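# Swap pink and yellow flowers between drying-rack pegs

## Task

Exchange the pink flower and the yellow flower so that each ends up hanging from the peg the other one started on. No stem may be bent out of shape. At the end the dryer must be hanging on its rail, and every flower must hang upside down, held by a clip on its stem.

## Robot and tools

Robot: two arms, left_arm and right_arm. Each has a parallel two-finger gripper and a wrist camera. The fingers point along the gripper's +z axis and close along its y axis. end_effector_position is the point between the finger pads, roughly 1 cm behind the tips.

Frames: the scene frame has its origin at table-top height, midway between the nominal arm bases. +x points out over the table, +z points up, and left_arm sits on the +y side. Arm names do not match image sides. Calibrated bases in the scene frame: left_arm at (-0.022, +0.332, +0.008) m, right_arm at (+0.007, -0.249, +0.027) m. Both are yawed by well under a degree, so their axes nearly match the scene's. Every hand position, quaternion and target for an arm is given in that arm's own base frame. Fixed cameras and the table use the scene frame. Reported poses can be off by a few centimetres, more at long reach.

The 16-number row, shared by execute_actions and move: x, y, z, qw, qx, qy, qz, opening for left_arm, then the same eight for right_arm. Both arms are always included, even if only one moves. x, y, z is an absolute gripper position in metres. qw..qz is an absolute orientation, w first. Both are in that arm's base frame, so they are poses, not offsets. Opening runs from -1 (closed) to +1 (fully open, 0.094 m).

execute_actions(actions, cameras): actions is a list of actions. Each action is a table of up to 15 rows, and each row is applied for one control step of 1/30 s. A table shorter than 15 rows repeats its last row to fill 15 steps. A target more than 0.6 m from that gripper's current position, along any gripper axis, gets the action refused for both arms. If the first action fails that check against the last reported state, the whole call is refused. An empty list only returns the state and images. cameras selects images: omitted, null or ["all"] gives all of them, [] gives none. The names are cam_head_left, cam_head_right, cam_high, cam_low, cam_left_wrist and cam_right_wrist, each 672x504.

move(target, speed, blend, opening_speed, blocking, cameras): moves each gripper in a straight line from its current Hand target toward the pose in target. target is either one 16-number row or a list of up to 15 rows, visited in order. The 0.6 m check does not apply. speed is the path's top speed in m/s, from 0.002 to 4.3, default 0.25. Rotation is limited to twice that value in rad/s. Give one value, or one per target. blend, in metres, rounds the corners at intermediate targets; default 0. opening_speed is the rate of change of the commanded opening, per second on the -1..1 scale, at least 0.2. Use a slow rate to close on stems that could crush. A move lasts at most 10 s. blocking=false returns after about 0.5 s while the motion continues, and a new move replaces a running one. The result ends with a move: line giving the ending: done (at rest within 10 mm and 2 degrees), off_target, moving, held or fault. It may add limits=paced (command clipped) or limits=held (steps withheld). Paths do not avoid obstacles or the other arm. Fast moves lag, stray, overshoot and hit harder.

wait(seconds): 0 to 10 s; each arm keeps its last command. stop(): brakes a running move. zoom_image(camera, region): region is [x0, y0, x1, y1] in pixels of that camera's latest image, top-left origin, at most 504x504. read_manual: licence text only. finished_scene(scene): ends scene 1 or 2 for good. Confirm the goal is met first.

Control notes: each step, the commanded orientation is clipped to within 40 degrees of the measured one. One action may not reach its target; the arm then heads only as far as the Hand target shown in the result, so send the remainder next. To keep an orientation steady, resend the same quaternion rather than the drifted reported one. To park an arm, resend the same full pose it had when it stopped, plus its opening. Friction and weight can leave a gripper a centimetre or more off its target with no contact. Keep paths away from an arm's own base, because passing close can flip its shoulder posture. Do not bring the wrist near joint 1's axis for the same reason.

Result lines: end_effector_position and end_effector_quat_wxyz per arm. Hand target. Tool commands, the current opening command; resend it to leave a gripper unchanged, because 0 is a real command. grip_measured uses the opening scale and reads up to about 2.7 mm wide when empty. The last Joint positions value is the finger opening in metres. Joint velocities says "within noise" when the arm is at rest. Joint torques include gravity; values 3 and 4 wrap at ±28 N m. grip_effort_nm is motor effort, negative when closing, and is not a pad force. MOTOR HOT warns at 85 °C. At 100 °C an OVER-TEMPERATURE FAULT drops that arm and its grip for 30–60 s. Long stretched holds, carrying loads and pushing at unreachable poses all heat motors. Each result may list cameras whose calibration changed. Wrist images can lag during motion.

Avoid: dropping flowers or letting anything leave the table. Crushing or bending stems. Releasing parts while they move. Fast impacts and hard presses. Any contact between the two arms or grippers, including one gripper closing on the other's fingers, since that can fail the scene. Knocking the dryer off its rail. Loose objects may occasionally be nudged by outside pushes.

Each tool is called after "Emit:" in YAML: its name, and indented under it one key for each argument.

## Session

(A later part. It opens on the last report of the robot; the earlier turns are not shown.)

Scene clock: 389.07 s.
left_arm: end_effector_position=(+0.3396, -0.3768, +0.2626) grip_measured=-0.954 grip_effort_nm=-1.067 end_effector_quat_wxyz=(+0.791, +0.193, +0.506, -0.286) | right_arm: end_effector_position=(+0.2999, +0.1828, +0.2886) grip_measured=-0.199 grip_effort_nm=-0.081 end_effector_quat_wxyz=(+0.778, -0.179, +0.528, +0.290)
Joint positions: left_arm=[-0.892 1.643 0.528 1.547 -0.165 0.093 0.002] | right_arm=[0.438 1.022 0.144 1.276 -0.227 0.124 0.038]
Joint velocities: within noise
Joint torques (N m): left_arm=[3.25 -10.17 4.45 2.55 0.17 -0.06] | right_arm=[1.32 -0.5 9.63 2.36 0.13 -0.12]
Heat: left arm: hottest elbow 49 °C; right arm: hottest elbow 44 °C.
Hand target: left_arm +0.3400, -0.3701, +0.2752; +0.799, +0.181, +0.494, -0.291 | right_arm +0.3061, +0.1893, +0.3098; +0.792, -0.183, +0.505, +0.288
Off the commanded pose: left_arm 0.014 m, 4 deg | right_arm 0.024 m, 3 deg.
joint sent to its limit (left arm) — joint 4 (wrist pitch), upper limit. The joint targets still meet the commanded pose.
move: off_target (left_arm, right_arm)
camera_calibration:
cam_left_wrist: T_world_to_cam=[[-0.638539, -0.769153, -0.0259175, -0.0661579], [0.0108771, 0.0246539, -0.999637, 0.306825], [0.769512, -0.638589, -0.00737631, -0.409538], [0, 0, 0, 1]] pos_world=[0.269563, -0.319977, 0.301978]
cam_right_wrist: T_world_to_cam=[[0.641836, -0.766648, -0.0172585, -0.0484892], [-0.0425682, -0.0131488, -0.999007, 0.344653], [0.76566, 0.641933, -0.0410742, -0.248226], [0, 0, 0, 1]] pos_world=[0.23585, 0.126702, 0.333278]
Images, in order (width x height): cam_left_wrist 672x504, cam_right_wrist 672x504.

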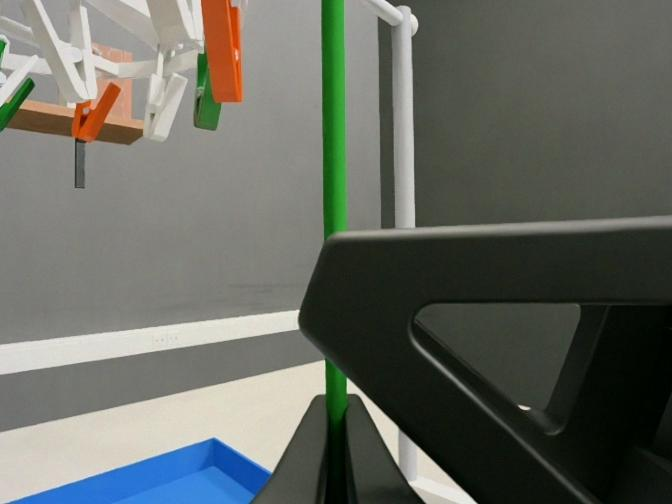

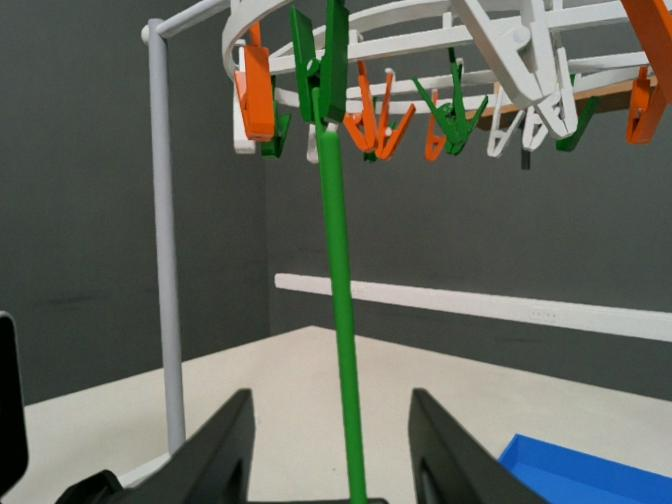

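Emit:
move:
  target: [0.34,-0.37,0.275,0.8054,0.1762,0.4840,-0.2931,-0.97,0.318,0.1985,0.318,0.7925,-0.1838,0.5049,0.2884,-0.2]
  speed: 0.05
  cameras: ["cam_right_wrist"]

Emit:
move:
  target: [0.34,-0.37,0.275,0.8054,0.1762,0.4840,-0.2931,-0.97,0.318,0.1985,0.318,0.7925,-0.1838,0.5049,0.2884,-0.97]
  opening_speed: 0.5
  cameras: ["cam_right_wrist","cam_left_wrist"]

Scene clock: 393.03 s.
left_arm: end_effector_position=(+0.3396, -0.3768, +0.2626) grip_measured=-0.954 grip_effort_nm=-1.067 end_effector_quat_wxyz=(+0.791, +0.193, +0.506, -0.286) | right_arm: end_effector_position=(+0.3093, +0.1902, +0.3013) grip_measured=-0.199 grip_effort_nm=-0.071 end_effector_quat_wxyz=(+0.784, -0.179, +0.519, +0.291)
Joint positions: left_arm=[-0.892 1.643 0.528 1.547 -0.165 0.093 0.002] | right_arm=[0.451 1.045 0.186 1.277 -0.216 0.118 0.038]
Joint velocities: within noise
Joint torques (N m): left_arm=[3.31 -10.17 4.45 2.56 0.17 -0.06] | right_arm=[1.38 -0.79 9.8 1.46 0.14 -0.13]
Heat: left arm: hottest elbow 48 °C; right arm: hottest elbow 44 °C.
Hand target: left_arm +0.3400, -0.3701, +0.2752; +0.799, +0.181, +0.494, -0.291 | right_arm +0.3171, +0.1979, +0.3179; +0.793, -0.184, +0.505, +0.288
Off the commanded pose: left_arm 0.014 m, 4 deg | right_arm 0.021 m, 2 deg.
joint sent to its limit (left arm) — joint 4 (wrist pitch), upper limit. The joint targets still meet the commanded pose.
move: off_target (left_arm, right_arm)
camera_calibration:
cam_right_wrist: T_world_to_cam=[[0.642328, -0.766349, -0.0111258, -0.0506588], [-0.0222077, -0.00409958, -0.999745, 0.350086], [0.766108, 0.642411, -0.0196522, -0.26632], [0, 0, 0, 1]] pos_world=[0.244344, 0.1337, 0.344199]
Images, in order (width x height): cam_right_wrist 672x504.

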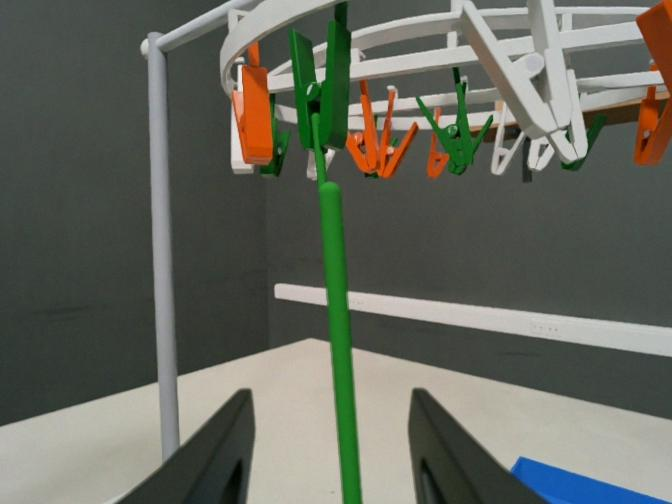

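Scene clock: 394.93 s.
left_arm: end_effector_position=(+0.3380, -0.3747, +0.2631) grip_measured=-0.954 grip_effort_nm=-1.062 end_effector_quat_wxyz=(+0.792, +0.192, +0.505, -0.286) | right_arm: end_effector_position=(+0.3106, +0.1893, +0.3017) grip_measured=-0.939 grip_effort_nm=-0.994 end_effector_quat_wxyz=(+0.786, -0.178, +0.519, +0.284)
Joint positions: left_arm=[-0.892 1.639 0.522 1.553 -0.165 0.093 0.002] | right_arm=[0.452 1.046 0.188 1.277 -0.206 0.107 0.003]
Joint velocities: within noise
Joint torques (N m): left_arm=[3.25 -9.93 4.86 2.32 0.17 -0.06] | right_arm=[1.26 -1.08 9.7 1.42 -0.24 -0.03]
Heat: left arm: hottest elbow 48 °C; right arm: hottest elbow 44 °C.
Hand target: left_arm +0.3400, -0.3700, +0.2753; +0.799, +0.181, +0.494, -0.291 | right_arm +0.3172, +0.1980, +0.3179; +0.793, -0.184, +0.505, +0.288
Off the commanded pose: left_arm 0.013 m, 3 deg | right_arm 0.020 m, 2 deg.
joint sent to its limit (left arm) — joint 4 (wrist pitch), upper limit. The joint targets still meet the commanded pose.
move: off_target (left_arm, right_arm)
camera_calibration:
cam_left_wrist: T_world_to_cam=[[-0.638492, -0.769213, -0.0252845, -0.0659104], [0.0127775, 0.0222537, -0.999671, 0.305726], [0.769522, -0.638605, -0.0043802, -0.407726], [0, 0, 0, 1]] pos_world=[0.267765, -0.317879, 0.302173]
cam_right_wrist: T_world_to_cam=[[0.632673, -0.774407, -0.00427534, -0.0496831], [-0.0172966, -0.00861117, -0.999813, 0.349829], [0.774226, 0.632629, -0.0188427, -0.26769], [0, 0, 0, 1]] pos_world=[0.244736, 0.133886, 0.344507]
Images, in order (width x height): cam_left_wrist 672x504, cam_right_wrist 672x504.

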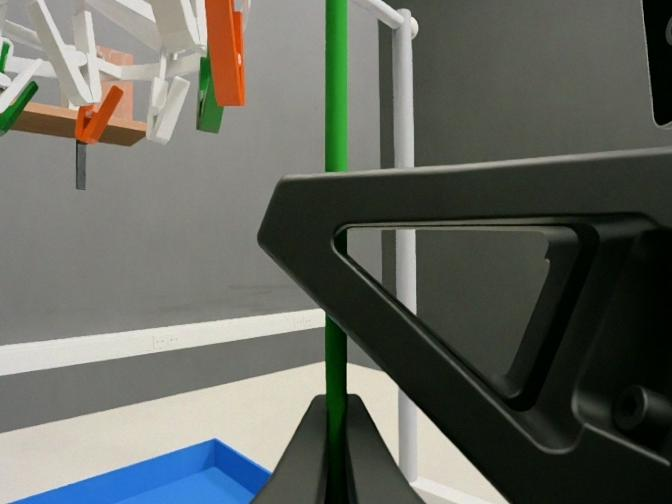

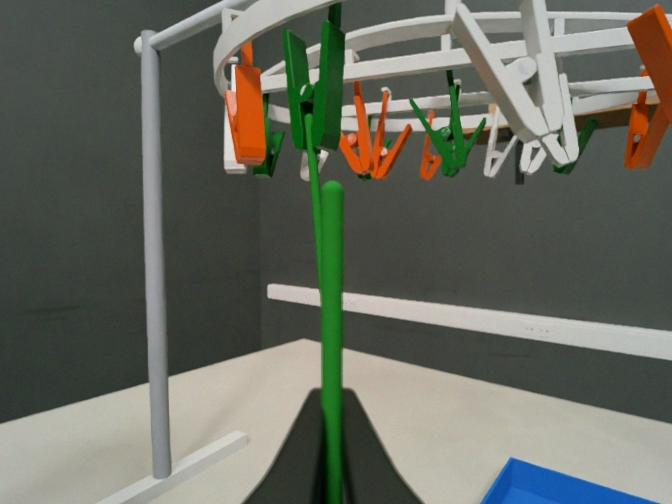

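Emit:
move:
  target:
    - [0.34,-0.37,0.275,0.8054,0.1762,0.4840,-0.2931,-0.4,0.318,0.1985,0.318,0.7925,-0.1838,0.5049,0.2884,-0.97]
    - [0.27,-0.31,0.27,0.8054,0.1762,0.4840,-0.2931,-0.4,0.318,0.1985,0.318,0.7925,-0.1838,0.5049,0.2884,-0.97]
  speed: 0.08
  opening_speed: 0.6
  cameras: ["cam_right_wrist"]

Emit:
move:
  target:
    - [0.27,-0.20,0.38,0.6876,0.165,0.6876,-0.165,0,0.318,0.1985,0.318,0.7925,-0.1838,0.5049,0.2884,-0.97]
    - [0.364,-0.171,0.468,0.6876,0.165,0.6876,-0.165,0,0.318,0.1985,0.318,0.7925,-0.1838,0.5049,0.2884,-0.97]
  speed: 0.15
  blend: 0.02
  cameras: ["cam_left_wrist","cam_head_left"]

Scene clock: 403.97 s.
left_arm: end_effector_position=(+0.2752, -0.3104, +0.2630) grip_measured=-0.402 grip_effort_nm=0.042 end_effector_quat_wxyz=(+0.783, +0.190, +0.520, -0.285) | right_arm: end_effector_position=(+0.3099, +0.1903, +0.3016) grip_measured=-0.941 grip_effort_nm=-1.038 end_effector_quat_wxyz=(+0.786, -0.181, +0.518, +0.285)
Joint positions: left_arm=[-0.932 1.423 0.278 1.553 -0.214 0.093 0.028] | right_arm=[0.452 1.046 0.188 1.277 -0.213 0.106 0.003]
Joint velocities: within noise
Joint torques (N m): left_arm=[2.14 -6.59 4.19 2.33 -0.03 0.16] | right_arm=[1.38 -1.08 9.7 1.5 0 -0.01]
Heat: left arm: hottest elbow 47 °C; right arm: hottest elbow 43 °C.
Hand target: left_arm +0.2701, -0.3099, +0.2706; +0.788, +0.188, +0.510, -0.289 | right_arm +0.3172, +0.1979, +0.3179; +0.793, -0.184, +0.505, +0.288
Off the commanded pose: left_arm 0.009 m, 5 deg | right_arm 0.020 m, 2 deg.
joint sent to its limit (left arm) — joint 4 (wrist pitch), upper limit. The joint targets are off in orientation, not in position.
move: off_target (left_arm, right_arm)
camera_calibration:
cam_right_wrist: T_world_to_cam=[[0.637073, -0.770803, -0.00120374, -0.0515789], [-0.0157841, -0.0114843, -0.999809, 0.349846], [0.770642, 0.63697, -0.0194828, -0.267254], [0, 0, 0, 1]] pos_world=[0.244339, 0.134493, 0.344511]
Images, in order (width x height): cam_right_wrist 672x504.

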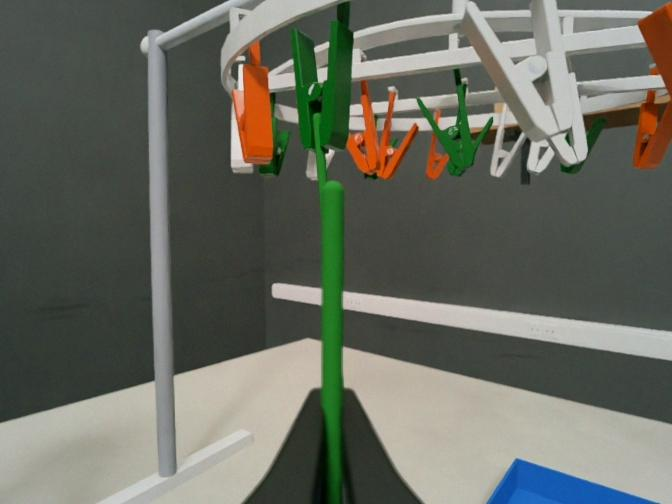

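Scene clock: 407.13 s.
left_arm: end_effector_position=(+0.3594, -0.1728, +0.4344) grip_measured=-0.002 grip_effort_nm=0.046 end_effector_quat_wxyz=(+0.673, +0.174, +0.700, -0.161) | right_arm: end_effector_position=(+0.3099, +0.1903, +0.3015) grip_measured=-0.941 grip_effort_nm=-1.038 end_effector_quat_wxyz=(+0.786, -0.181, +0.518, +0.285)
Joint positions: left_arm=[-0.424 0.686 0.743 -0.099 0.055 0.011 0.047] | right_arm=[0.452 1.046 0.188 1.277 -0.213 0.106 0.003]
Joint velocities: within noise
Joint torques (N m): left_arm=[3.25 -0.97 13.56 1.74 0.11 -0.06] | right_arm=[1.26 -1.08 9.7 1.48 0.01 -0.02]
Heat: left arm: hottest elbow 48 °C; right arm: hottest elbow 43 °C.
Hand target: left_arm +0.3622, -0.1704, +0.4673; +0.688, +0.165, +0.687, -0.165 | right_arm +0.3172, +0.1979, +0.3180; +0.793, -0.184, +0.505, +0.288
Off the commanded pose: left_arm 0.034 m, 2 deg | right_arm 0.020 m, 2 deg.
move: off_target (left_arm, right_arm)
camera_calibration:
cam_left_wrist: T_world_to_cam=[[-0.456225, -0.889579, -0.0225372, 0.0198791], [-0.398716, 0.226994, -0.888537, 0.607207], [0.79554, -0.396387, -0.45825, -0.064839], [0, 0, 0, 1]] pos_world=[0.302755, -0.14585, 0.510262]
Images, in order (width x height): cam_head_left 672x504, cam_left_wrist 672x504.

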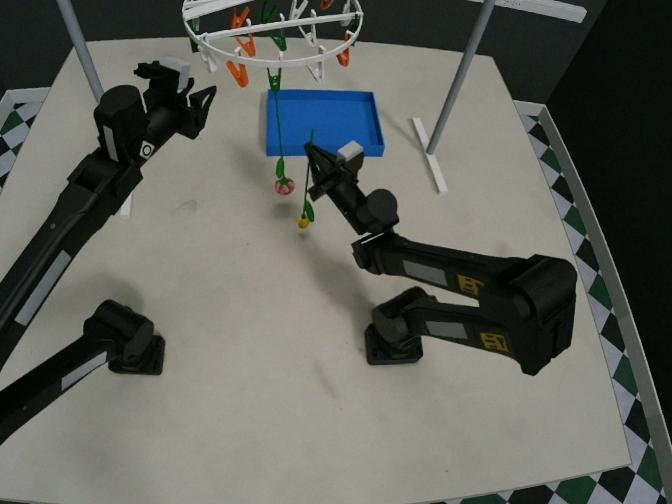

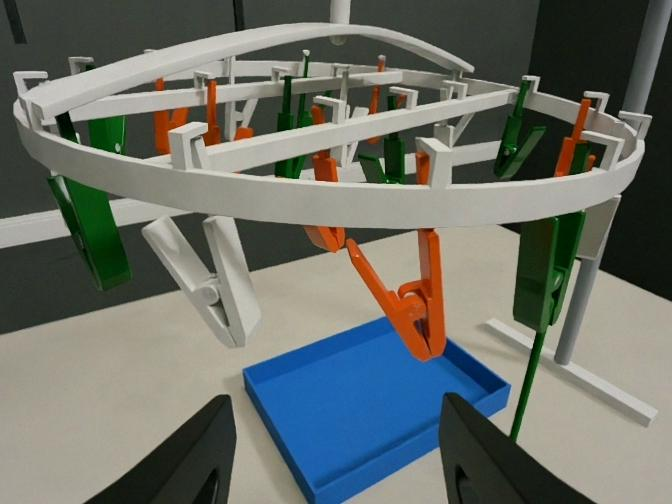

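Emit:
move:
  target: [0.364,-0.211,0.468,0.6876,0.165,0.6876,-0.165,0,0.318,0.1985,0.318,0.7925,-0.1838,0.5049,0.2884,-0.97]
  speed: 0.1
  cameras: ["cam_left_wrist"]

Scene clock: 418.33 s.
left_arm: end_effector_position=(+0.3608, -0.2049, +0.4265) grip_measured=-0.002 grip_effort_nm=0.046 end_effector_quat_wxyz=(+0.664, +0.174, +0.712, -0.152) | right_arm: end_effector_position=(+0.3099, +0.1903, +0.3015) grip_measured=-0.941 grip_effort_nm=-1.033 end_effector_quat_wxyz=(+0.786, -0.181, +0.518, +0.285)
Joint positions: left_arm=[-0.551 0.74 0.763 -0.096 -0.086 0.008 0.047] | right_arm=[0.452 1.046 0.188 1.277 -0.213 0.106 0.003]
Joint velocities: within noise
Joint torques (N m): left_arm=[1.9 -1.49 13.6 2.99 -0.06 -0.05] | right_arm=[1.44 -0.97 9.66 1.52 0 -0.02]
Heat: left arm: hottest elbow 51 °C; right arm: hottest elbow 42 °C.
Hand target: left_arm +0.3615, -0.2094, +0.4668; +0.687, +0.165, +0.688, -0.165 | right_arm +0.3172, +0.1979, +0.3180; +0.793, -0.184, +0.505, +0.288
Off the commanded pose: left_arm 0.042 m, 4 deg | right_arm 0.020 m, 2 deg.
move: off_target (left_arm, right_arm)
camera_calibration:
cam_left_wrist: T_world_to_cam=[[-0.445007, -0.895081, -0.0282583, -0.0108297], [-0.424264, 0.23851, -0.873564, 0.613181], [0.78865, -0.376753, -0.485889, -0.064066], [0, 0, 0, 1]] pos_world=[0.305857, -0.18008, 0.504217]
Images, in order (width x height): cam_left_wrist 672x504.

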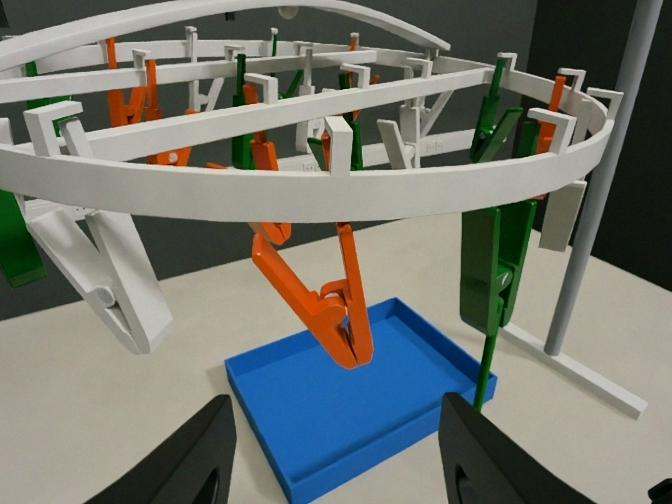

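Emit:
move:
  target:
    - [0.425,-0.239,0.472,0.6876,0.165,0.6876,-0.165,0,0.318,0.1985,0.318,0.7925,-0.1838,0.5049,0.2884,-0.97]
    - [0.439,-0.2455,0.470,0.6876,0.165,0.6876,-0.165,0,0.318,0.1985,0.318,0.7925,-0.1838,0.5049,0.2884,-0.97]
  speed: 0.07
  cameras: ["cam_left_wrist"]

Scene clock: 422.73 s.
left_arm: end_effector_position=(+0.4288, -0.2450, +0.4302) grip_measured=-0.002 grip_effort_nm=0.051 end_effector_quat_wxyz=(+0.663, +0.178, +0.710, -0.157) | right_arm: end_effector_position=(+0.3099, +0.1903, +0.3015) grip_measured=-0.941 grip_effort_nm=-1.033 end_effector_quat_wxyz=(+0.786, -0.181, +0.518, +0.285)
Joint positions: left_arm=[-0.539 0.983 0.89 0.021 -0.061 0.008 0.047] | right_arm=[0.452 1.046 0.188 1.277 -0.213 0.106 0.003]
Joint velocities: within noise
Joint torques (N m): left_arm=[3.31 -4.31 13.57 3.04 0.14 -0.04] | right_arm=[1.44 -0.97 9.7 1.5 0.02 -0.02]
Heat: left arm: hottest elbow 53 °C; right arm: hottest elbow 42 °C.
Hand target: left_arm +0.4362, -0.2441, +0.4693; +0.688, +0.165, +0.687, -0.165 | right_arm +0.3172, +0.1979, +0.3180; +0.793, -0.184, +0.505, +0.288
Off the commanded pose: left_arm 0.041 m, 4 deg | right_arm 0.020 m, 2 deg.
move: off_target (left_arm, right_arm)
camera_calibration:
cam_left_wrist: T_world_to_cam=[[-0.457169, -0.888991, -0.0263071, -0.010497], [-0.420722, 0.24223, -0.874253, 0.654573], [0.783575, -0.388613, -0.484758, -0.132167], [0, 0, 0, 1]] pos_world=[0.374157, -0.219251, 0.507917]
Images, in order (width x height): cam_left_wrist 672x504.

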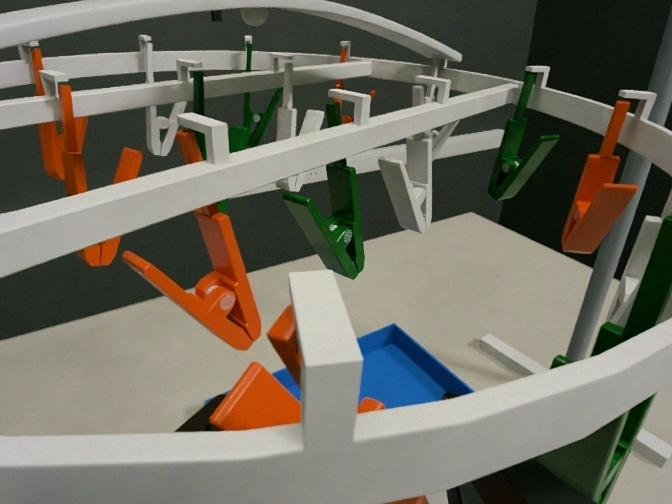

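Emit:
move:
  target: [0.364,-0.211,0.470,0.6876,0.165,0.6876,-0.165,0.4,0.318,0.1985,0.318,0.7925,-0.1838,0.5049,0.2884,-0.97]
  speed: 0.1
  cameras: ["cam_left_wrist","cam_right_wrist"]

Scene clock: 427.00 s.
left_arm: end_effector_position=(+0.3686, -0.2091, +0.4681) grip_measured=+0.398 grip_effort_nm=0.046 end_effector_quat_wxyz=(+0.689, +0.165, +0.688, -0.160) | right_arm: end_effector_position=(+0.3099, +0.1903, +0.3015) grip_measured=-0.941 grip_effort_nm=-1.033 end_effector_quat_wxyz=(+0.786, -0.181, +0.518, +0.285)
Joint positions: left_arm=[-0.55 0.769 0.836 -0.067 -0.087 0.008 0.066] | right_arm=[0.452 1.046 0.188 1.277 -0.213 0.106 0.003]
Joint velocities: within noise
Joint torques (N m): left_arm=[1.79 -3.19 9.28 1.68 -0.06 -0.04] | right_arm=[1.26 -1.08 9.68 1.44 0 -0.02]
Heat: left arm: hottest elbow 54 °C; right arm: hottest elbow 42 °C.
Hand target: left_arm +0.3641, -0.2109, +0.4700; +0.688, +0.165, +0.688, -0.165 | right_arm +0.3172, +0.1979, +0.3180; +0.793, -0.184, +0.505, +0.288
Off the commanded pose: left_arm 0.005 m, 1 deg | right_arm 0.020 m, 2 deg.
move: off_target (right_arm)
camera_calibration:
cam_left_wrist: T_world_to_cam=[[-0.442064, -0.896723, -0.0216423, -0.0145807], [-0.369044, 0.203816, -0.906789, 0.641819], [0.817549, -0.392871, -0.42103, -0.0959448], [0, 0, 0, 1]] pos_world=[0.308854, -0.181582, 0.541283]
cam_right_wrist: T_world_to_cam=[[0.637072, -0.770803, -0.00123987, -0.0514892], [-0.0160379, -0.0116472, -0.999804, 0.349829], [0.770637, 0.636967, -0.0197822, -0.267215], [0, 0, 0, 1]] pos_world=[0.244339, 0.134594, 0.34441]
Images, in order (width x height): cam_left_wrist 672x504, cam_right_wrist 672x504.

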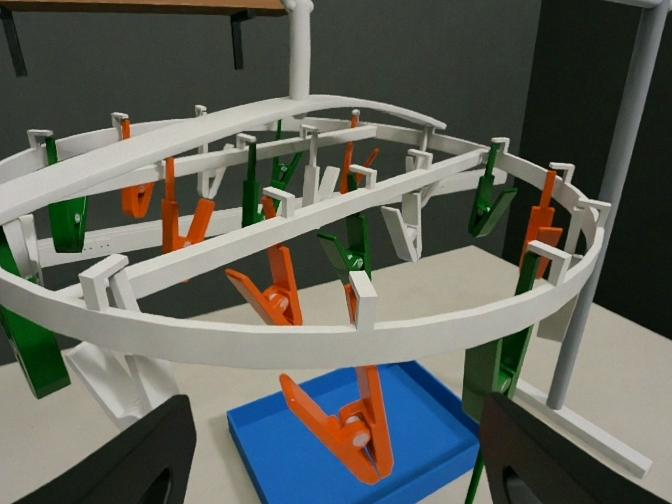

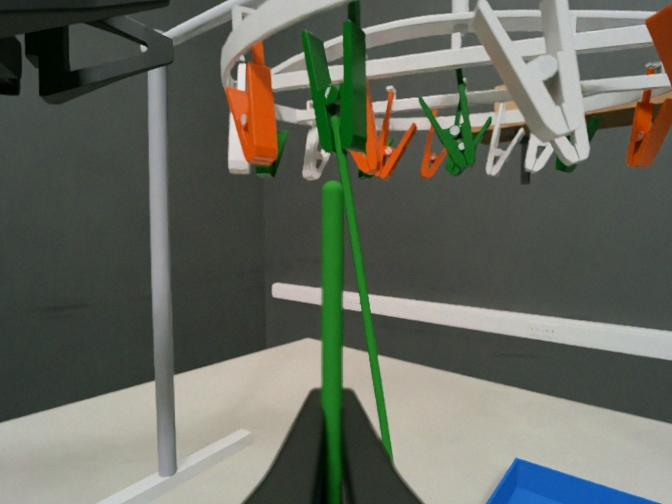

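Emit:
move:
  target:
    - [0.368,-0.211,0.440,0.6876,0.165,0.6876,-0.165,0.4,0.318,0.1985,0.318,0.7925,-0.1838,0.5049,0.2884,-0.97]
    - [0.366,-0.211,0.476,0.6876,0.165,0.6876,-0.165,0.4,0.318,0.1985,0.318,0.7925,-0.1838,0.5049,0.2884,-0.97]
  speed: 0.1
  cameras: ["cam_left_wrist"]

Scene clock: 433.20 s.
left_arm: end_effector_position=(+0.3685, -0.2097, +0.4355) grip_measured=+0.398 grip_effort_nm=0.046 end_effector_quat_wxyz=(+0.668, +0.172, +0.707, -0.154) | right_arm: end_effector_position=(+0.3099, +0.1903, +0.3015) grip_measured=-0.941 grip_effort_nm=-1.033 end_effector_quat_wxyz=(+0.786, -0.181, +0.518, +0.285)
Joint positions: left_arm=[-0.551 0.769 0.789 -0.08 -0.085 0.008 0.066] | right_arm=[0.452 1.046 0.188 1.277 -0.213 0.106 0.003]
Joint velocities: within noise
Joint torques (N m): left_arm=[2.14 -3.19 13.5 1.73 0.04 -0.04] | right_arm=[1.44 -1.08 9.7 1.48 0 -0.01]
Heat: left arm: hottest elbow 55 °C; right arm: hottest elbow 42 °C.
Hand target: left_arm +0.3643, -0.2098, +0.4750; +0.688, +0.165, +0.687, -0.165 | right_arm +0.3172, +0.1979, +0.3180; +0.793, -0.184, +0.505, +0.288
Off the commanded pose: left_arm 0.041 m, 4 deg | right_arm 0.020 m, 2 deg.
move: off_target (left_arm, right_arm)
camera_calibration:
cam_left_wrist: T_world_to_cam=[[-0.445317, -0.894966, -0.0269889, -0.01186], [-0.413864, 0.232472, -0.880155, 0.623309], [0.793983, -0.380778, -0.473918, -0.0755332], [0, 0, 0, 1]] pos_world=[0.312656, -0.184278, 0.512492]
Images, in order (width x height): cam_left_wrist 672x504.

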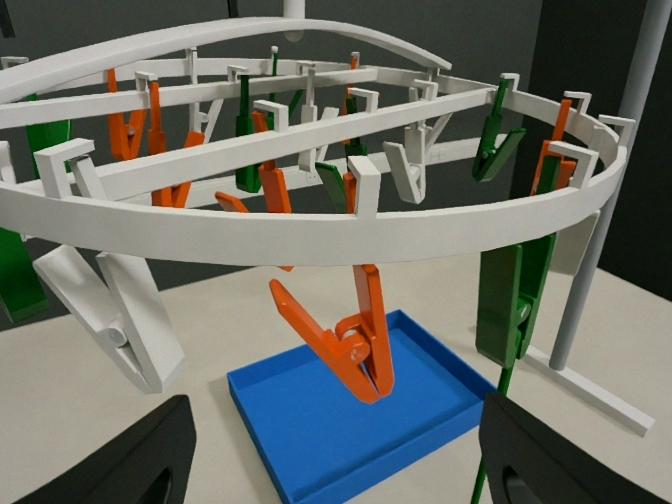

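Emit:
move:
  target: [0.430,-0.243,0.474,0.6876,0.165,0.6876,-0.165,0.4,0.318,0.1985,0.318,0.7925,-0.1838,0.5049,0.2884,-0.97]
  speed: 0.06
  cameras: ["cam_left_wrist"]

Scene clock: 439.73 s.
left_arm: end_effector_position=(+0.4203, -0.2425, +0.4338) grip_measured=+0.398 grip_effort_nm=0.046 end_effector_quat_wxyz=(+0.663, +0.178, +0.710, -0.157) | right_arm: end_effector_position=(+0.3099, +0.1903, +0.3015) grip_measured=-0.941 grip_effort_nm=-1.033 end_effector_quat_wxyz=(+0.786, -0.181, +0.518, +0.285)
Joint positions: left_arm=[-0.546 0.957 0.885 0 -0.068 0.008 0.066] | right_arm=[0.452 1.046 0.188 1.277 -0.213 0.106 0.003]
Joint velocities: within noise
Joint torques (N m): left_arm=[3.25 -4.01 13.57 3.02 0.13 -0.04] | right_arm=[1.32 -1.03 9.68 1.47 0 -0.01]
Heat: left arm: hottest elbow 55 °C; right arm: hottest elbow 41 °C.
Hand target: left_arm +0.4271, -0.2415, +0.4729; +0.688, +0.165, +0.688, -0.165 | right_arm +0.3172, +0.1979, +0.3180; +0.793, -0.184, +0.505, +0.288
Off the commanded pose: left_arm 0.041 m, 4 deg | right_arm 0.020 m, 2 deg.
move: off_target (left_arm, right_arm)
camera_calibration:
cam_left_wrist: T_world_to_cam=[[-0.457223, -0.888946, -0.0268801, -0.011832], [-0.42077, 0.24285, -0.874057, 0.653615], [0.783517, -0.388329, -0.485079, -0.122582], [0, 0, 0, 1]] pos_world=[0.365657, -0.216851, 0.511517]
Images, in order (width x height): cam_left_wrist 672x504.

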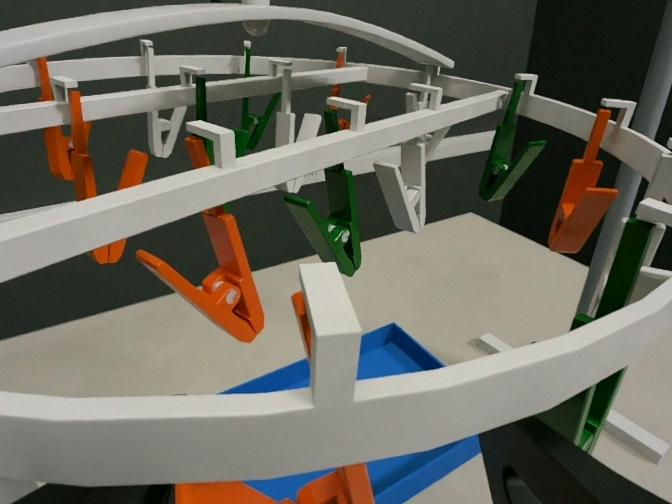

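Emit:
move:
  target: [0.430,-0.243,0.474,0.6876,0.165,0.6876,-0.165,-0.7,0.318,0.1985,0.318,0.7925,-0.1838,0.5049,0.2884,-0.97]
  opening_speed: 0.5
  cameras: ["cam_left_wrist","cam_right_wrist"]

Emit:
zoom_image:
  camera: "cam_right_wrist"
  region: [160, 0, 420, 200]

Scene clock: 444.60 s.
left_arm: end_effector_position=(+0.4202, -0.2425, +0.4338) grip_measured=-0.535 grip_effort_nm=-1.043 end_effector_quat_wxyz=(+0.663, +0.178, +0.710, -0.157) | right_arm: end_effector_position=(+0.3099, +0.1903, +0.3015) grip_measured=-0.941 grip_effort_nm=-1.033 end_effector_quat_wxyz=(+0.786, -0.181, +0.518, +0.285)
Joint positions: left_arm=[-0.546 0.957 0.885 0 -0.067 0.008 0.022] | right_arm=[0.452 1.046 0.188 1.277 -0.213 0.106 0.003]
Joint velocities: within noise
Joint torques (N m): left_arm=[3.31 -3.9 13.61 3.03 0.12 -0.04] | right_arm=[1.2 -0.79 9.69 1.5 0 -0.01]
Heat: left arm: hottest elbow 56 °C; right arm: hottest elbow 41 °C.
Hand target: left_arm +0.4273, -0.2417, +0.4729; +0.688, +0.165, +0.688, -0.165 | right_arm +0.3172, +0.1979, +0.3180; +0.793, -0.184, +0.505, +0.288
Off the commanded pose: left_arm 0.041 m, 4 deg | right_arm 0.020 m, 2 deg.
move: off_target (left_arm, right_arm)
camera_calibration:
cam_left_wrist: T_world_to_cam=[[-0.457524, -0.888792, -0.0268497, -0.011749], [-0.420683, 0.24296, -0.874069, 0.653571], [0.783388, -0.388612, -0.48506, -0.122528], [0, 0, 0, 1]] pos_world=[0.365557, -0.21685, 0.511517]
cam_right_wrist: T_world_to_cam=[[0.637072, -0.770803, -0.00123987, -0.0514892], [-0.0160379, -0.0116472, -0.999804, 0.349829], [0.770637, 0.636967, -0.0197822, -0.267215], [0, 0, 0, 1]] pos_world=[0.244339, 0.134594, 0.34441]
Images, in order (width x height): cam_left_wrist 672x504, cam_right_wrist 672x504.

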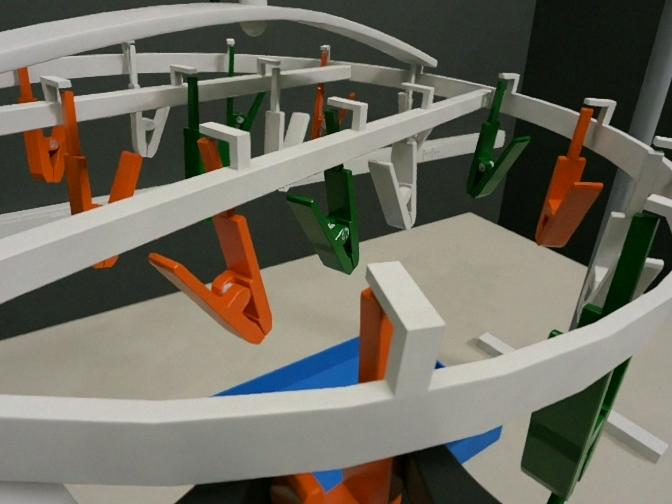

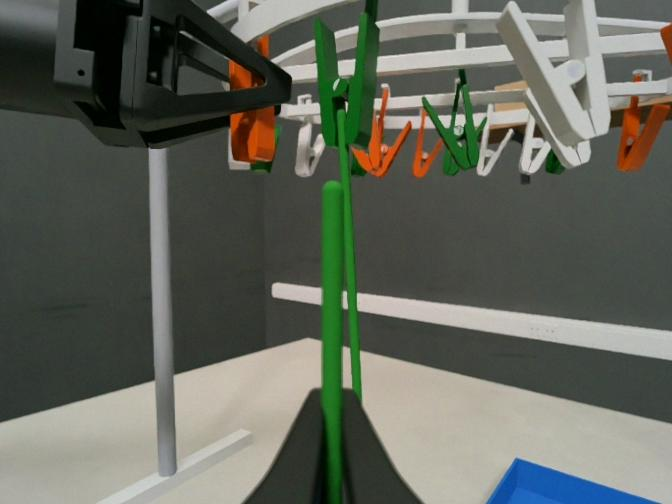

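Scaled by 1.938 from the camera's 672x504 image, which has a finer 960x720 frame.

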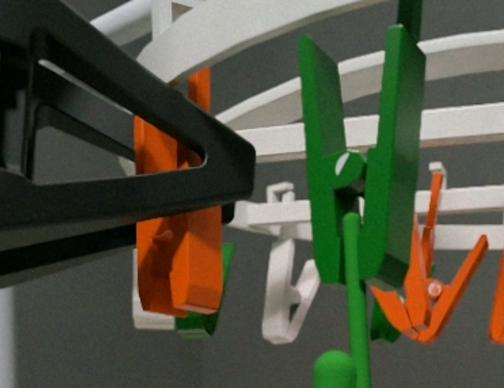

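Emit:
move:
  target:
    - [0.430,-0.243,0.474,0.6876,0.165,0.6876,-0.165,-0.7,0.295,0.245,0.315,0.8362,-0.0701,0.5327,0.1101,-0.97]
    - [0.430,-0.243,0.474,0.6876,0.165,0.6876,-0.165,-0.7,0.315,0.310,0.315,0.8362,-0.0701,0.5327,0.1101,-0.97]
    - [0.430,-0.243,0.474,0.6876,0.165,0.6876,-0.165,-0.7,0.365,0.320,0.32,0.8362,-0.0701,0.5327,0.1101,-0.97]
  speed: 0.09
  blend: 0.01
  cameras: ["cam_right_wrist","cam_head_left"]

Scene clock: 457.80 s.
left_arm: end_effector_position=(+0.4202, -0.2425, +0.4338) grip_measured=-0.536 grip_effort_nm=-1.067 end_effector_quat_wxyz=(+0.663, +0.178, +0.710, -0.157) | right_arm: end_effector_position=(+0.3545, +0.3130, +0.3101) grip_measured=-0.941 grip_effort_nm=-1.038 end_effector_quat_wxyz=(+0.833, -0.083, +0.538, +0.102)
Joint positions: left_arm=[-0.546 0.957 0.885 0 -0.067 0.008 0.022] | right_arm=[0.927 1.469 0.521 1.46 0.588 -0.332 0.003]
Joint velocities: within noise
Joint torques (N m): left_arm=[3.19 -3.96 13.59 3 0.12 -0.04] | right_arm=[-0.21 -7.88 8.83 1.25 -0.25 0.21]
Heat: left arm: hottest elbow 58 °C; right arm: hottest elbow 41 °C.
Hand target: left_arm +0.4273, -0.2417, +0.4729; +0.688, +0.165, +0.688, -0.165 | right_arm +0.3644, +0.3194, +0.3199; +0.836, -0.070, +0.533, +0.110
Off the commanded pose: left_arm 0.041 m, 4 deg | right_arm 0.016 m, 2 deg.
move: off_target (left_arm, right_arm)
camera_calibration:
cam_right_wrist: T_world_to_cam=[[0.260811, -0.964651, 0.0377606, 0.196729], [0.00174086, -0.0386443, -0.999252, 0.362572], [0.965388, 0.260681, -0.00839954, -0.334323], [0, 0, 0, 1]] pos_world=[0.270811, 0.290938, 0.352063]
Images, in order (width x height): cam_head_left 672x504, cam_right_wrist 672x504.

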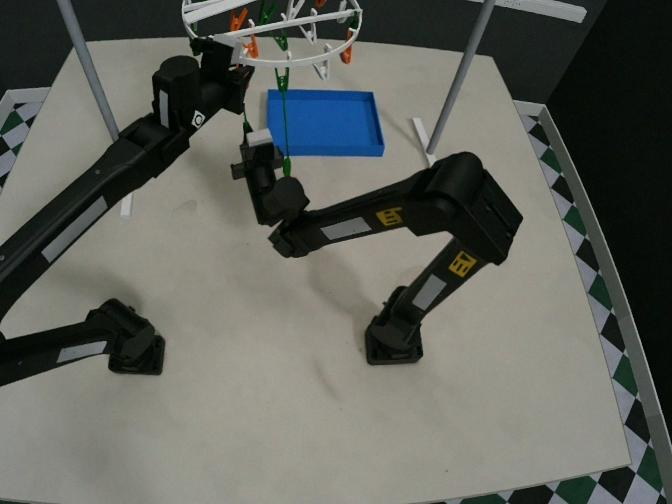

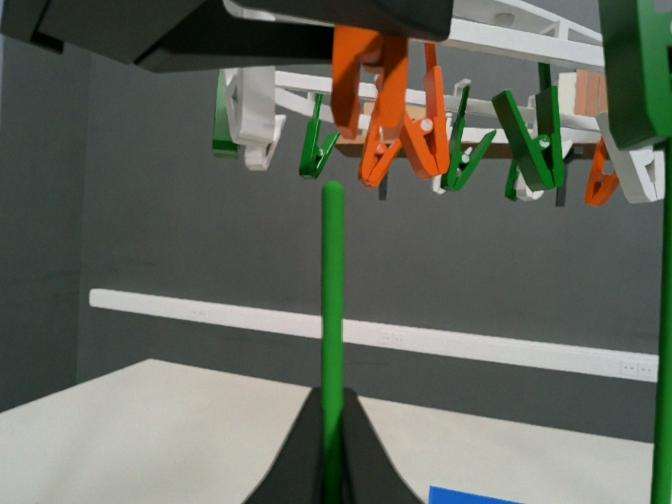

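Emit:
move:
  target: [0.430,-0.243,0.474,0.6876,0.165,0.6876,-0.165,-0.7,0.390,0.320,0.322,0.8362,-0.0701,0.5327,0.1101,-0.97]
  speed: 0.06
  cameras: ["cam_right_wrist","cam_left_wrist"]

Emit:
zoom_image:
  camera: "cam_right_wrist"
  region: [240, 0, 440, 200]

Scene clock: 463.87 s.
left_arm: end_effector_position=(+0.4202, -0.2425, +0.4338) grip_measured=-0.536 grip_effort_nm=-1.067 end_effector_quat_wxyz=(+0.663, +0.178, +0.710, -0.157) | right_arm: end_effector_position=(+0.3789, +0.3134, +0.3120) grip_measured=-0.941 grip_effort_nm=-1.033 end_effector_quat_wxyz=(+0.832, -0.082, +0.538, +0.103)
Joint positions: left_arm=[-0.546 0.957 0.885 0 -0.067 0.008 0.022] | right_arm=[0.873 1.494 0.563 1.425 0.541 -0.3 0.003]
Joint velocities: within noise
Joint torques (N m): left_arm=[3.31 -3.96 13.6 3.02 0.11 -0.04] | right_arm=[-0.15 -8.59 9.02 1.25 -0.23 0.2]
Heat: left arm: hottest elbow 59 °C; right arm: hottest elbow 42 °C.
Hand target: left_arm +0.4273, -0.2417, +0.4729; +0.688, +0.165, +0.688, -0.165 | right_arm +0.3894, +0.3195, +0.3218; +0.836, -0.070, +0.533, +0.110
Off the commanded pose: left_arm 0.041 m, 4 deg | right_arm 0.016 m, 2 deg.
move: off_target (left_arm, right_arm)
camera_calibration:
cam_left_wrist: T_world_to_cam=[[-0.457524, -0.888792, -0.0268497, -0.011749], [-0.420683, 0.24296, -0.874069, 0.653571], [0.783388, -0.388612, -0.48506, -0.122528], [0, 0, 0, 1]] pos_world=[0.365557, -0.21685, 0.511517]
cam_right_wrist: T_world_to_cam=[[0.260832, -0.964681, 0.0368522, 0.191003], [0.000936608, -0.0379207, -0.99928, 0.364478], [0.965384, 0.260679, -0.0089874, -0.357757], [0, 0, 0, 1]] pos_world=[0.295211, 0.291338, 0.353962]
Images, in order (width x height): cam_left_wrist 672x504, cam_right_wrist 672x504.

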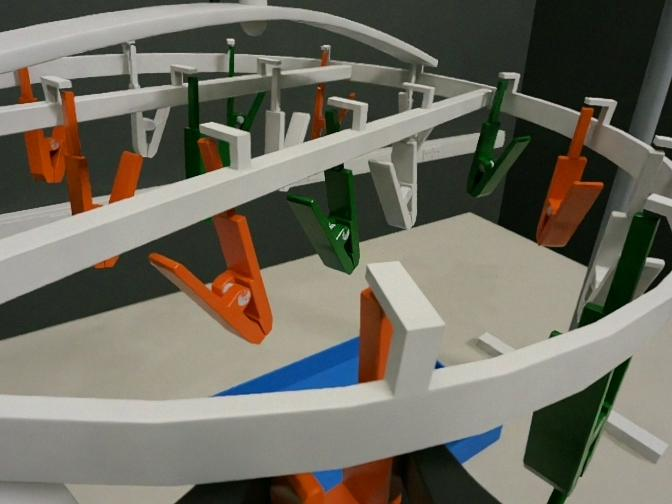

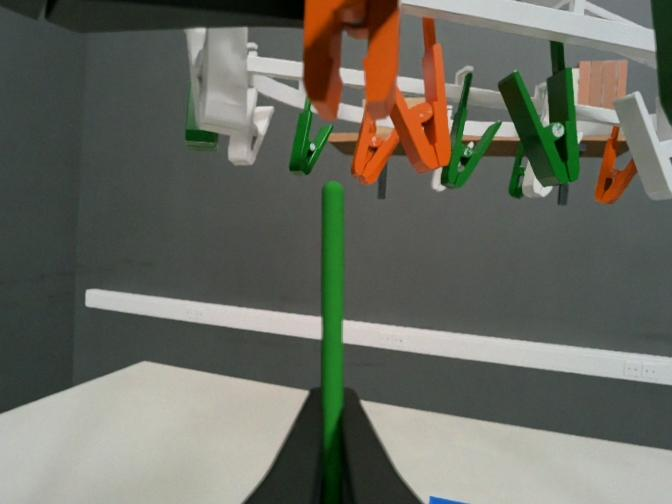

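Scaled by 2.520 from the camera's 672x504 image, which has a finer 960x720 frame.

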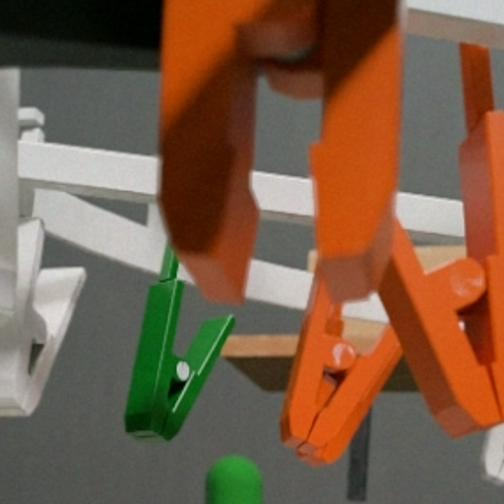

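Emit:
move:
  target: [0.430,-0.243,0.474,0.6876,0.165,0.6876,-0.165,-0.7,0.406,0.323,0.322,0.8362,-0.0701,0.5327,0.1101,-0.97]
  speed: 0.06
  cameras: ["cam_right_wrist"]

Emit:
zoom_image:
  camera: "cam_right_wrist"
  region: [240, 0, 440, 200]

Scene clock: 472.00 s.
left_arm: end_effector_position=(+0.4202, -0.2425, +0.4338) grip_measured=-0.536 grip_effort_nm=-1.067 end_effector_quat_wxyz=(+0.663, +0.178, +0.710, -0.157) | right_arm: end_effector_position=(+0.3943, +0.3169, +0.3121) grip_measured=-0.941 grip_effort_nm=-1.038 end_effector_quat_wxyz=(+0.832, -0.082, +0.538, +0.103)
Joint positions: left_arm=[-0.546 0.957 0.885 0 -0.067 0.008 0.022] | right_arm=[0.847 1.52 0.597 1.41 0.518 -0.285 0.003]
Joint velocities: within noise
Joint torques (N m): left_arm=[3.25 -3.96 13.61 3.03 0.12 -0.04] | right_arm=[0.03 -9.35 9.16 1.24 -0.23 0.2]
Heat: left arm: hottest elbow 60 °C; right arm: hottest elbow 41 °C.
Hand target: left_arm +0.4273, -0.2417, +0.4729; +0.688, +0.165, +0.688, -0.165 | right_arm +0.4053, +0.3225, +0.3219; +0.836, -0.070, +0.533, +0.110
Off the commanded pose: left_arm 0.041 m, 4 deg | right_arm 0.017 m, 2 deg.
move: off_target (left_arm, right_arm)
camera_calibration:
cam_right_wrist: T_world_to_cam=[[0.261263, -0.964586, 0.0362603, 0.190188], [0.000515637, -0.0374256, -0.999299, 0.36468], [0.965267, 0.261099, -0.00928055, -0.373564], [0, 0, 0, 1]] pos_world=[0.310712, 0.294638, 0.354061]
Images, in order (width x height): cam_right_wrist 672x504.

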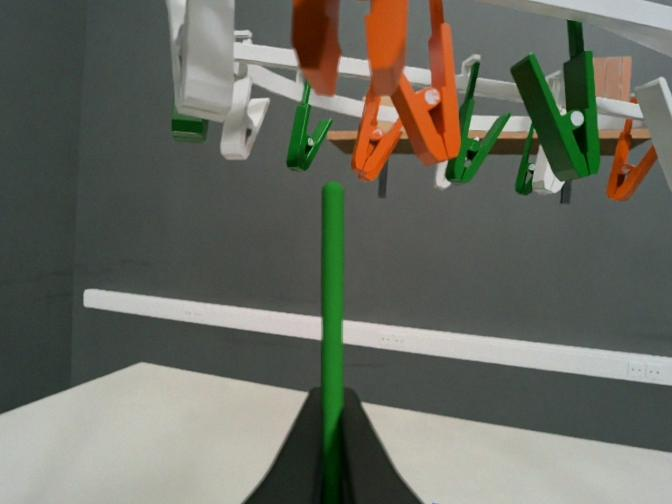

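Scaled by 2.520 from the camera's 672x504 image, which has a finer 960x720 frame.

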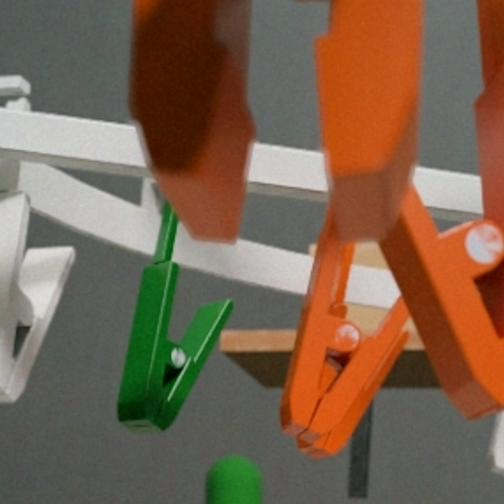

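Emit:
move:
  target: [0.430,-0.243,0.474,0.6876,0.165,0.6876,-0.165,-0.7,0.407,0.3165,0.328,0.8362,-0.0701,0.5327,0.1101,-0.97]
  speed: 0.06
  cameras: ["cam_right_wrist"]

Emit:
zoom_image:
  camera: "cam_right_wrist"
  region: [240, 0, 440, 200]

Scene clock: 477.03 s.
left_arm: end_effector_position=(+0.4202, -0.2425, +0.4338) grip_measured=-0.536 grip_effort_nm=-1.062 end_effector_quat_wxyz=(+0.663, +0.178, +0.710, -0.157) | right_arm: end_effector_position=(+0.3990, +0.3148, +0.3098) grip_measured=-0.941 grip_effort_nm=-1.033 end_effector_quat_wxyz=(+0.829, -0.086, +0.543, +0.100)
Joint positions: left_arm=[-0.546 0.957 0.885 0 -0.067 0.008 0.022] | right_arm=[0.833 1.516 0.597 1.386 0.506 -0.277 0.003]
Joint velocities: within noise
Joint torques (N m): left_arm=[3.31 -3.96 13.6 3.03 0.12 -0.04] | right_arm=[-0.21 -11.58 8.68 1.29 -0.21 0.2]
Heat: left arm: hottest elbow 60 °C; right arm: hottest elbow 41 °C.
Hand target: left_arm +0.4273, -0.2417, +0.4729; +0.688, +0.165, +0.688, -0.165 | right_arm +0.4064, +0.3159, +0.3279; +0.836, -0.070, +0.533, +0.110
Off the commanded pose: left_arm 0.041 m, 4 deg | right_arm 0.020 m, 3 deg.
move: off_target (left_arm, right_arm)
camera_calibration:
cam_right_wrist: T_world_to_cam=[[0.261895, -0.964073, 0.0444292, 0.184122], [-0.0103711, -0.0488448, -0.998753, 0.370111], [0.965041, 0.261108, -0.0227907, -0.373247], [0, 0, 0, 1]] pos_world=[0.315816, 0.293042, 0.352962]
Images, in order (width x height): cam_right_wrist 672x504.

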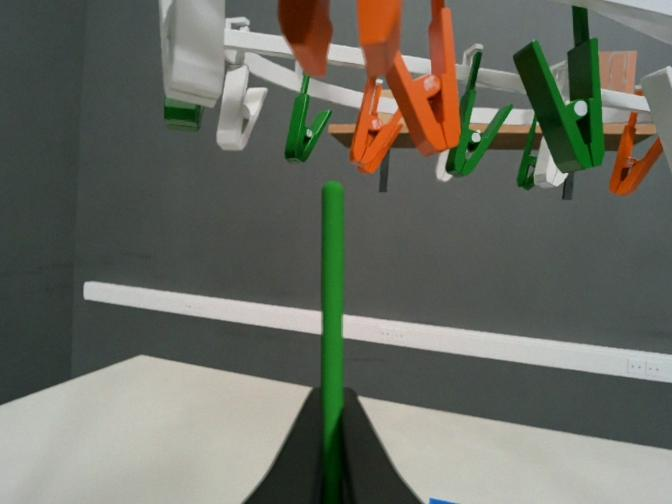

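Scaled by 2.520 from the camera's 672x504 image, which has a finer 960x720 frame.

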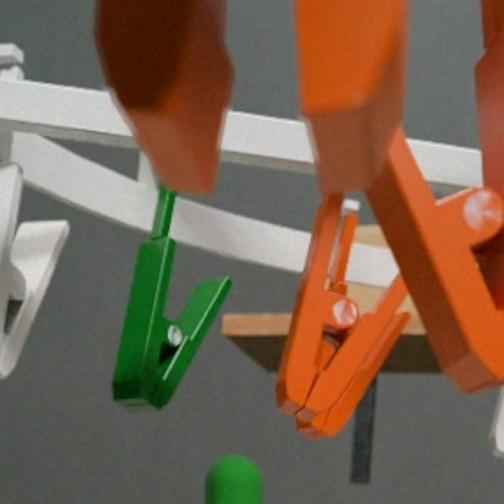

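Emit:
move:
  target: [0.430,-0.243,0.474,0.6876,0.165,0.6876,-0.165,-0.7,0.400,0.3125,0.329,0.8362,-0.0701,0.5327,0.1101,-0.97]
  speed: 0.06
  cameras: ["cam_right_wrist","cam_low"]

Emit:
zoom_image:
  camera: "cam_right_wrist"
  region: [240, 0, 440, 200]

Emit:
zoom_image:
  camera: "cam_low"
  region: [240, 100, 340, 200]

Scene clock: 481.20 s.
left_arm: end_effector_position=(+0.4202, -0.2425, +0.4338) grip_measured=-0.536 grip_effort_nm=-1.062 end_effector_quat_wxyz=(+0.663, +0.178, +0.710, -0.157) | right_arm: end_effector_position=(+0.3968, +0.3119, +0.3189) grip_measured=-0.941 grip_effort_nm=-1.028 end_effector_quat_wxyz=(+0.833, -0.080, +0.538, +0.103)
Joint positions: left_arm=[-0.546 0.957 0.885 0 -0.067 0.008 0.022] | right_arm=[0.833 1.497 0.597 1.386 0.508 -0.277 0.003]
Joint velocities: within noise
Joint torques (N m): left_arm=[3.31 -3.96 13.6 3.02 0.12 -0.04] | right_arm=[0.32 -11.11 7.43 1.32 -0.08 0.16]
Heat: left arm: hottest elbow 61 °C; right arm: hottest elbow 41 °C.
Hand target: left_arm +0.4273, -0.2417, +0.4729; +0.688, +0.165, +0.688, -0.165 | right_arm +0.3999, +0.3123, +0.3289; +0.836, -0.070, +0.533, +0.110
Off the commanded pose: left_arm 0.041 m, 4 deg | right_arm 0.011 m, 2 deg.
move: off_target (left_arm, right_arm)
camera_calibration:
cam_right_wrist: T_world_to_cam=[[0.259891, -0.965063, 0.0333241, 0.18612], [0.00137986, -0.0341387, -0.999416, 0.370004], [0.965637, 0.259785, -0.00754069, -0.374874], [0, 0, 0, 1]] pos_world=[0.31311, 0.289636, 0.360759]
Images, in order (width x height): cam_low 672x504, cam_right_wrist 672x504.

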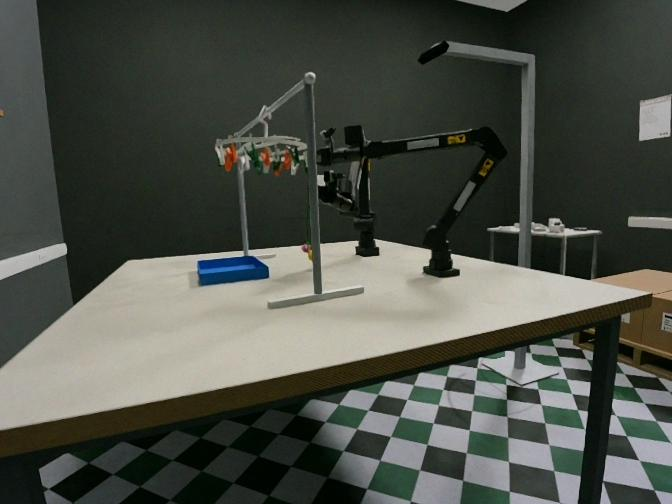

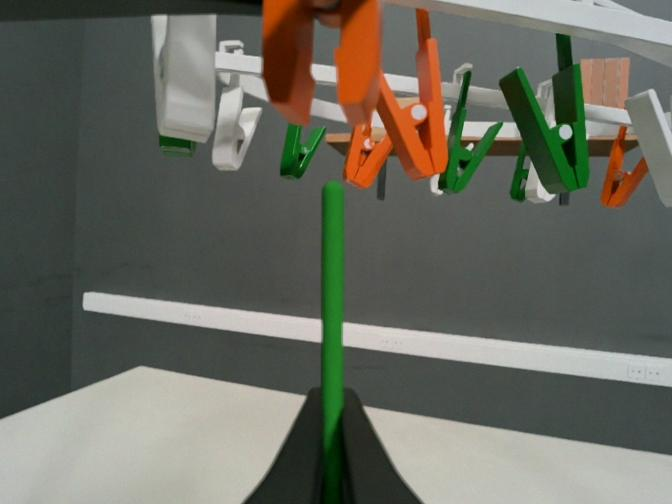

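Scaled by 2.520 from the camera's 672x504 image, which has a finer 960x720 frame.

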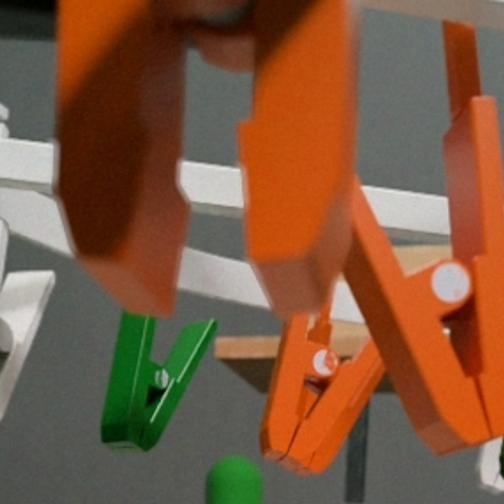

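Scaled by 5.040 from the camera's 672x504 image, which has a finer 960x720 frame.

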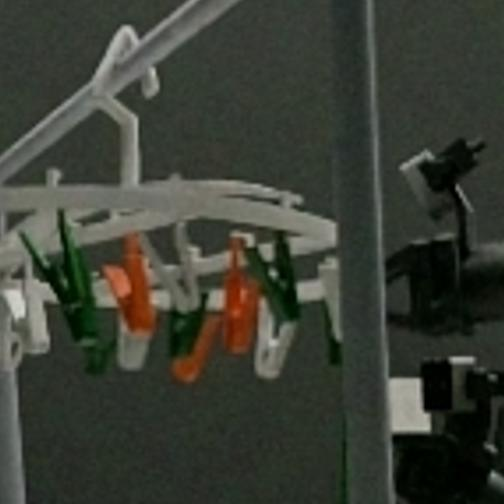

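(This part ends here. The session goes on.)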